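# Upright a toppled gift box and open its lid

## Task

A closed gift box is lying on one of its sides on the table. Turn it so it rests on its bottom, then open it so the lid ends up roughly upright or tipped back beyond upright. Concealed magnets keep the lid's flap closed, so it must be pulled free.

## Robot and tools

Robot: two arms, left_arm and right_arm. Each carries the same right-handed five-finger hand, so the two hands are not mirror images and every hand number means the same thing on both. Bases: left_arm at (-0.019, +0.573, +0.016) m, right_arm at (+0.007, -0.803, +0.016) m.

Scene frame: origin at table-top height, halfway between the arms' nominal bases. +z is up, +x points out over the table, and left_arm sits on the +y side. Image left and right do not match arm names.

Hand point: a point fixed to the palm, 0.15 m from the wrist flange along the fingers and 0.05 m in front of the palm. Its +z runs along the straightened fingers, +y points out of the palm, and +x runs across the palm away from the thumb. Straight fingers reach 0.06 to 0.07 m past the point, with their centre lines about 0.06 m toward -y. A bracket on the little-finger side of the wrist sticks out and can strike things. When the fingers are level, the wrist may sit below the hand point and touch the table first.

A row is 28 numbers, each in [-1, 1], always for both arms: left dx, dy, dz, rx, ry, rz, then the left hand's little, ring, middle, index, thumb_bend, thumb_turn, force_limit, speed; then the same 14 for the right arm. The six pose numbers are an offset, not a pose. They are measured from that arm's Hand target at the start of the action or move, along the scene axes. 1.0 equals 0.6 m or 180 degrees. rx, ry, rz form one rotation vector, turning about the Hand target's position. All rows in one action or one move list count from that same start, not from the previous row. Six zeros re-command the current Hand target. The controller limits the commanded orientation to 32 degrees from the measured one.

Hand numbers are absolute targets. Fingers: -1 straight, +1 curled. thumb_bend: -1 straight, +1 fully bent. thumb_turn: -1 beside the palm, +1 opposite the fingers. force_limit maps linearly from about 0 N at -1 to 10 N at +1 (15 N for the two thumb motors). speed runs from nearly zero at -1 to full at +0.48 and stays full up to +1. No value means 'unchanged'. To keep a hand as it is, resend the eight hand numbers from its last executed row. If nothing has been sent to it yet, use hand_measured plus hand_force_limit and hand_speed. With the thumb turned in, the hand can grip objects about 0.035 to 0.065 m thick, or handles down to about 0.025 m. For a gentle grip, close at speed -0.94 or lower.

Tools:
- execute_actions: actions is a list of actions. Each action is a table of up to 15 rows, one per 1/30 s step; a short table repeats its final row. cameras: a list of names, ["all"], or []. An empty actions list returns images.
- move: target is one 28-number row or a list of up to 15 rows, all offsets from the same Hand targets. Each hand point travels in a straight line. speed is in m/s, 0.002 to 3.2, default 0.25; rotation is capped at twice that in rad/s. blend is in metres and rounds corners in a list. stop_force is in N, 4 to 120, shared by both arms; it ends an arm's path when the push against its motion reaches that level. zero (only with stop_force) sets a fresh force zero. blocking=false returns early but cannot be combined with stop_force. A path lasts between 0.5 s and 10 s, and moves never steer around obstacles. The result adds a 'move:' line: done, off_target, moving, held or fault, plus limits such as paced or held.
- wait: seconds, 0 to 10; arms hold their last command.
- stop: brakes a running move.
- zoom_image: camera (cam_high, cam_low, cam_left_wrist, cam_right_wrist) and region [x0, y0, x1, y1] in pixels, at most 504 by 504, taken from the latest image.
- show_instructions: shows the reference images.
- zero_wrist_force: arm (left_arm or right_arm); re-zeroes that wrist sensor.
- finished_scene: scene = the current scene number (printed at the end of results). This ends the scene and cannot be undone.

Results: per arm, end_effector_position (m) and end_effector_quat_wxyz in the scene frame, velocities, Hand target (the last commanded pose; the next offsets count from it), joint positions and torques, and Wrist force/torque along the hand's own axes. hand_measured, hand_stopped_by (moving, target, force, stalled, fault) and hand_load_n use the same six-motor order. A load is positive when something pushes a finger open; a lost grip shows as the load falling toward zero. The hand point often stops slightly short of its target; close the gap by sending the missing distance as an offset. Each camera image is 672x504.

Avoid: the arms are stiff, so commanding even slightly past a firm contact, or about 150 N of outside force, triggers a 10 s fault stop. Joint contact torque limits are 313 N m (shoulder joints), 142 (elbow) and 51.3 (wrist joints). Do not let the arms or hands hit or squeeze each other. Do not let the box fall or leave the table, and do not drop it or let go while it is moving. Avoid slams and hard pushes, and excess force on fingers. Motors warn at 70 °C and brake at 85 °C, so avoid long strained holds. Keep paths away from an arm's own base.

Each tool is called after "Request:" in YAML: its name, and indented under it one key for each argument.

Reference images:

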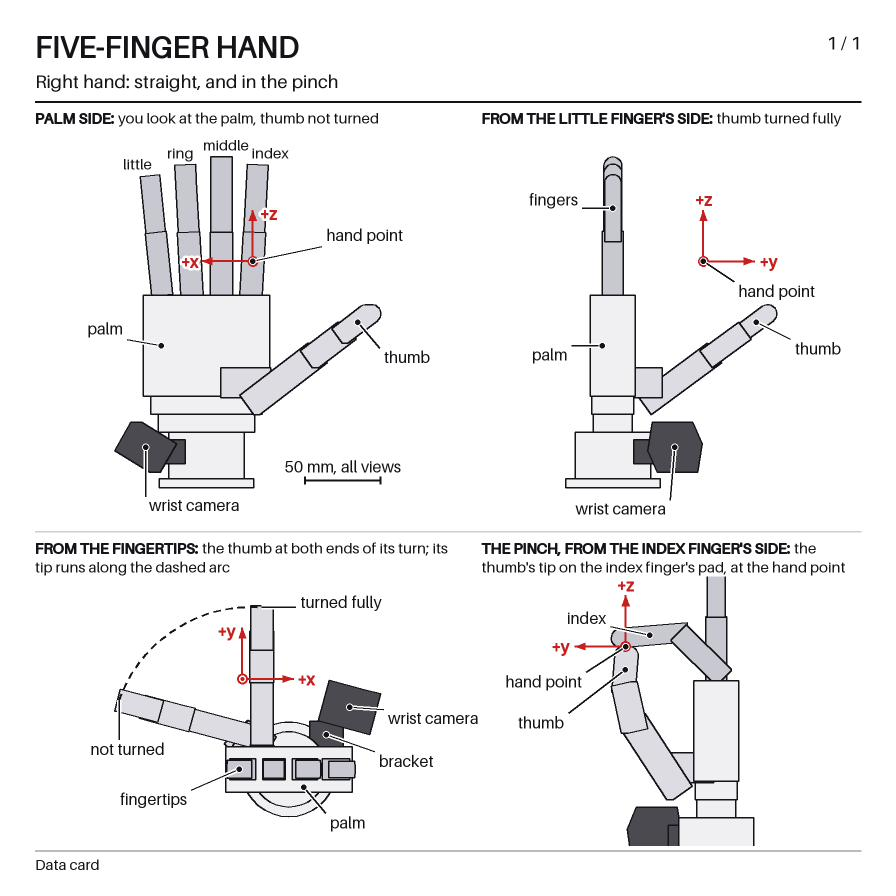

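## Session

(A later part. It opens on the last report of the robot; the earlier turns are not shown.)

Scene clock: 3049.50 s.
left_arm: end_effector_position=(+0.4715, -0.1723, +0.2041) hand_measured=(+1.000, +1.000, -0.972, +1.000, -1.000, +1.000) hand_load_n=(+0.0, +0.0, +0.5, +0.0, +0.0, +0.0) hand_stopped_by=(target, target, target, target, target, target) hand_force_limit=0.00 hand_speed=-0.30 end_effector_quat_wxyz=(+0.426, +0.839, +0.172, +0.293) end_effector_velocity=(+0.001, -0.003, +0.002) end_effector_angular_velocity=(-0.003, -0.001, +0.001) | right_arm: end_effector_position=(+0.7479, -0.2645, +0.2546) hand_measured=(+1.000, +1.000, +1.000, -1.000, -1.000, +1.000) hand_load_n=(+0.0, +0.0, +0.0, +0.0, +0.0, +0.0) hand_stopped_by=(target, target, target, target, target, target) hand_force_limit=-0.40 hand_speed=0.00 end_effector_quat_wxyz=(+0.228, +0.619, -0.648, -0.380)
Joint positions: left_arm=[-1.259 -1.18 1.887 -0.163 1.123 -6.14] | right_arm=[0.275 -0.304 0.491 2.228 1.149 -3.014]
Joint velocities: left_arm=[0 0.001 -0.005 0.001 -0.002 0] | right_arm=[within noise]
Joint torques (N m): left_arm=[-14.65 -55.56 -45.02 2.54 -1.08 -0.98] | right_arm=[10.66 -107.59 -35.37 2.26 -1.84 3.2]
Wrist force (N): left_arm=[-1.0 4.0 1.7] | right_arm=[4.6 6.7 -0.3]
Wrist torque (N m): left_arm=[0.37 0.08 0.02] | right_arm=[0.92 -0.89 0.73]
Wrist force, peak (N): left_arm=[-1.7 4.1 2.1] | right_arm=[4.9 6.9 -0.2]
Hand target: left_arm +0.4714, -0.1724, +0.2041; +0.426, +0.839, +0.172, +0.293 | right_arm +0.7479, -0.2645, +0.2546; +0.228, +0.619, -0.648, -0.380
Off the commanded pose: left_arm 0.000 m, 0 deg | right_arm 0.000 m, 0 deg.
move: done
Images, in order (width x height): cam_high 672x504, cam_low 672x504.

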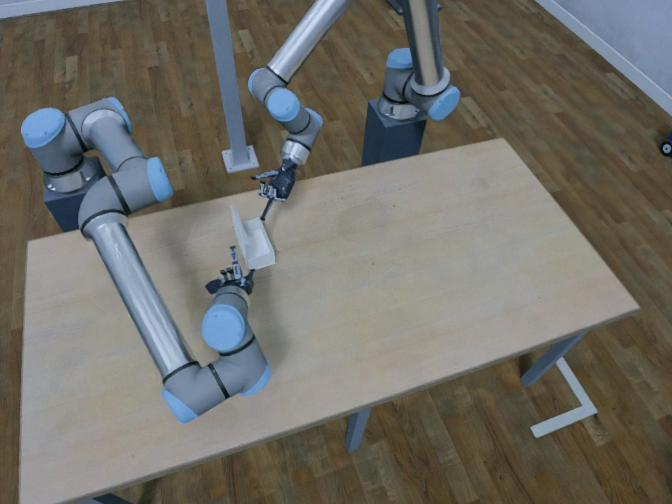

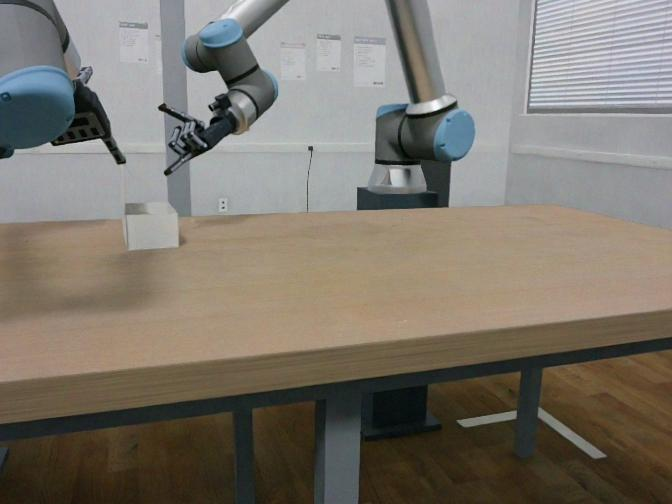

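Request:
move:
  target:
    - [0,-0.2,0,0,0,0, 1,1,-1,1,-1,1,0,-0.3, 0,0,0,0,0,0, 1,1,1,-1,-1,1,-0.4,0]
    - [0,-0.01,0,0,0,0, 1,1,-1,1,-1,1,0,-0.3, 0,0,0,0,0,0, 1,1,1,-1,-1,1,-0.4,0]
    - [-0.1,0.1,0.1,0,0,0, 1,1,-1,1,-1,1,0,-0.3, 0,0,0,0,0,0, 1,1,1,-1,-1,1,-0.4,0]
  speed: 0.06
  cameras: ["cam_high","cam_low"]

Request:
zoom_image:
  camera: "cam_low"
  region: [80, 120, 240, 280]

Request:
zoom_image:
  camera: "cam_high"
  region: [200, 180, 300, 280]

Scene clock: 3061.03 s.
left_arm: end_effector_position=(+0.4113, -0.1123, +0.2640) hand_measured=(+1.000, +1.000, -0.972, +1.000, -1.000, +1.000) hand_load_n=(+0.0, +0.0, +0.0, +0.0, +0.0, +0.0) hand_stopped_by=(target, target, target, target, target, target) hand_force_limit=0.00 hand_speed=-0.30 end_effector_quat_wxyz=(+0.426, +0.839, +0.172, +0.292) | right_arm: end_effector_position=(+0.7479, -0.2645, +0.2546) hand_measured=(+1.000, +1.000, +1.000, -1.000, -1.000, +1.000) hand_load_n=(+0.0, +0.0, +0.0, +0.0, +0.0, +0.0) hand_stopped_by=(target, target, target, target, target, target) hand_force_limit=-0.40 hand_speed=0.00 end_effector_quat_wxyz=(+0.228, +0.619, -0.648, -0.380)
Joint positions: left_arm=[-1.336 -1.36 2.009 -0.084 1.057 -6.186] | right_arm=[0.275 -0.304 0.491 2.228 1.149 -3.014]
Joint torques (N m): left_arm=[14.84 -37.04 -46.75 -1.27 1.68 1.69] | right_arm=[7.16 -121.63 -36.61 2.49 -1.84 3.16]
Wrist force (N): left_arm=[-1.2 3.7 1.4] | right_arm=[4.8 6.8 -0.2]
Wrist torque (N m): left_arm=[0.35 0.12 0.21] | right_arm=[0.92 -0.92 0.75]
Wrist force, peak (N): left_arm=[-1.3 4.3 2.2] | right_arm=[5.0 6.8 -0.3]
Hand target: left_arm +0.4114, -0.1124, +0.2641; +0.426, +0.839, +0.172, +0.293 | right_arm +0.7479, -0.2645, +0.2546; +0.228, +0.619, -0.648, -0.380
Off the commanded pose: left_arm 0.000 m, 0 deg | right_arm 0.000 m, 0 deg.
move: done
Images, in order (width x height): cam_high 672x504, cam_low 672x504.

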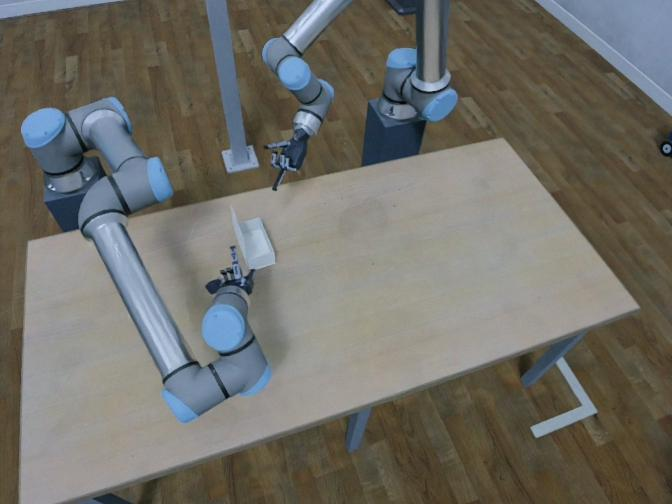

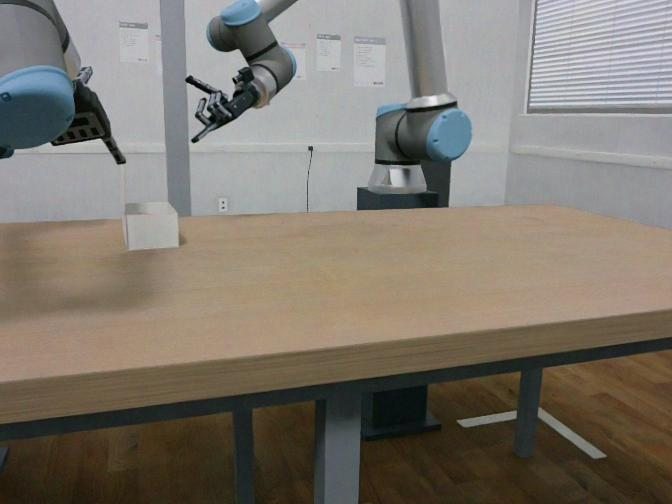

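Scaled by 3.150.

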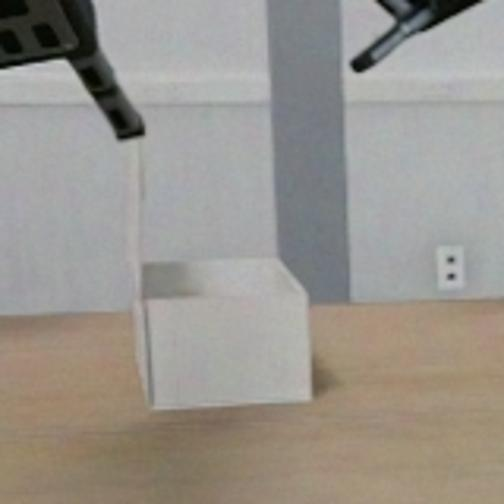

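Scaled by 5.040.

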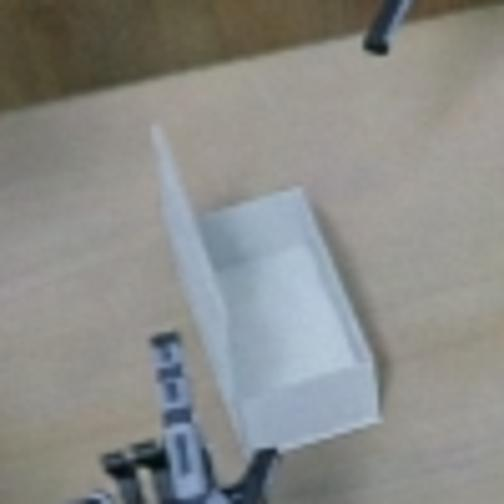

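Request:
finished_scene:
  scene: 1

The scene is finished: the task was done.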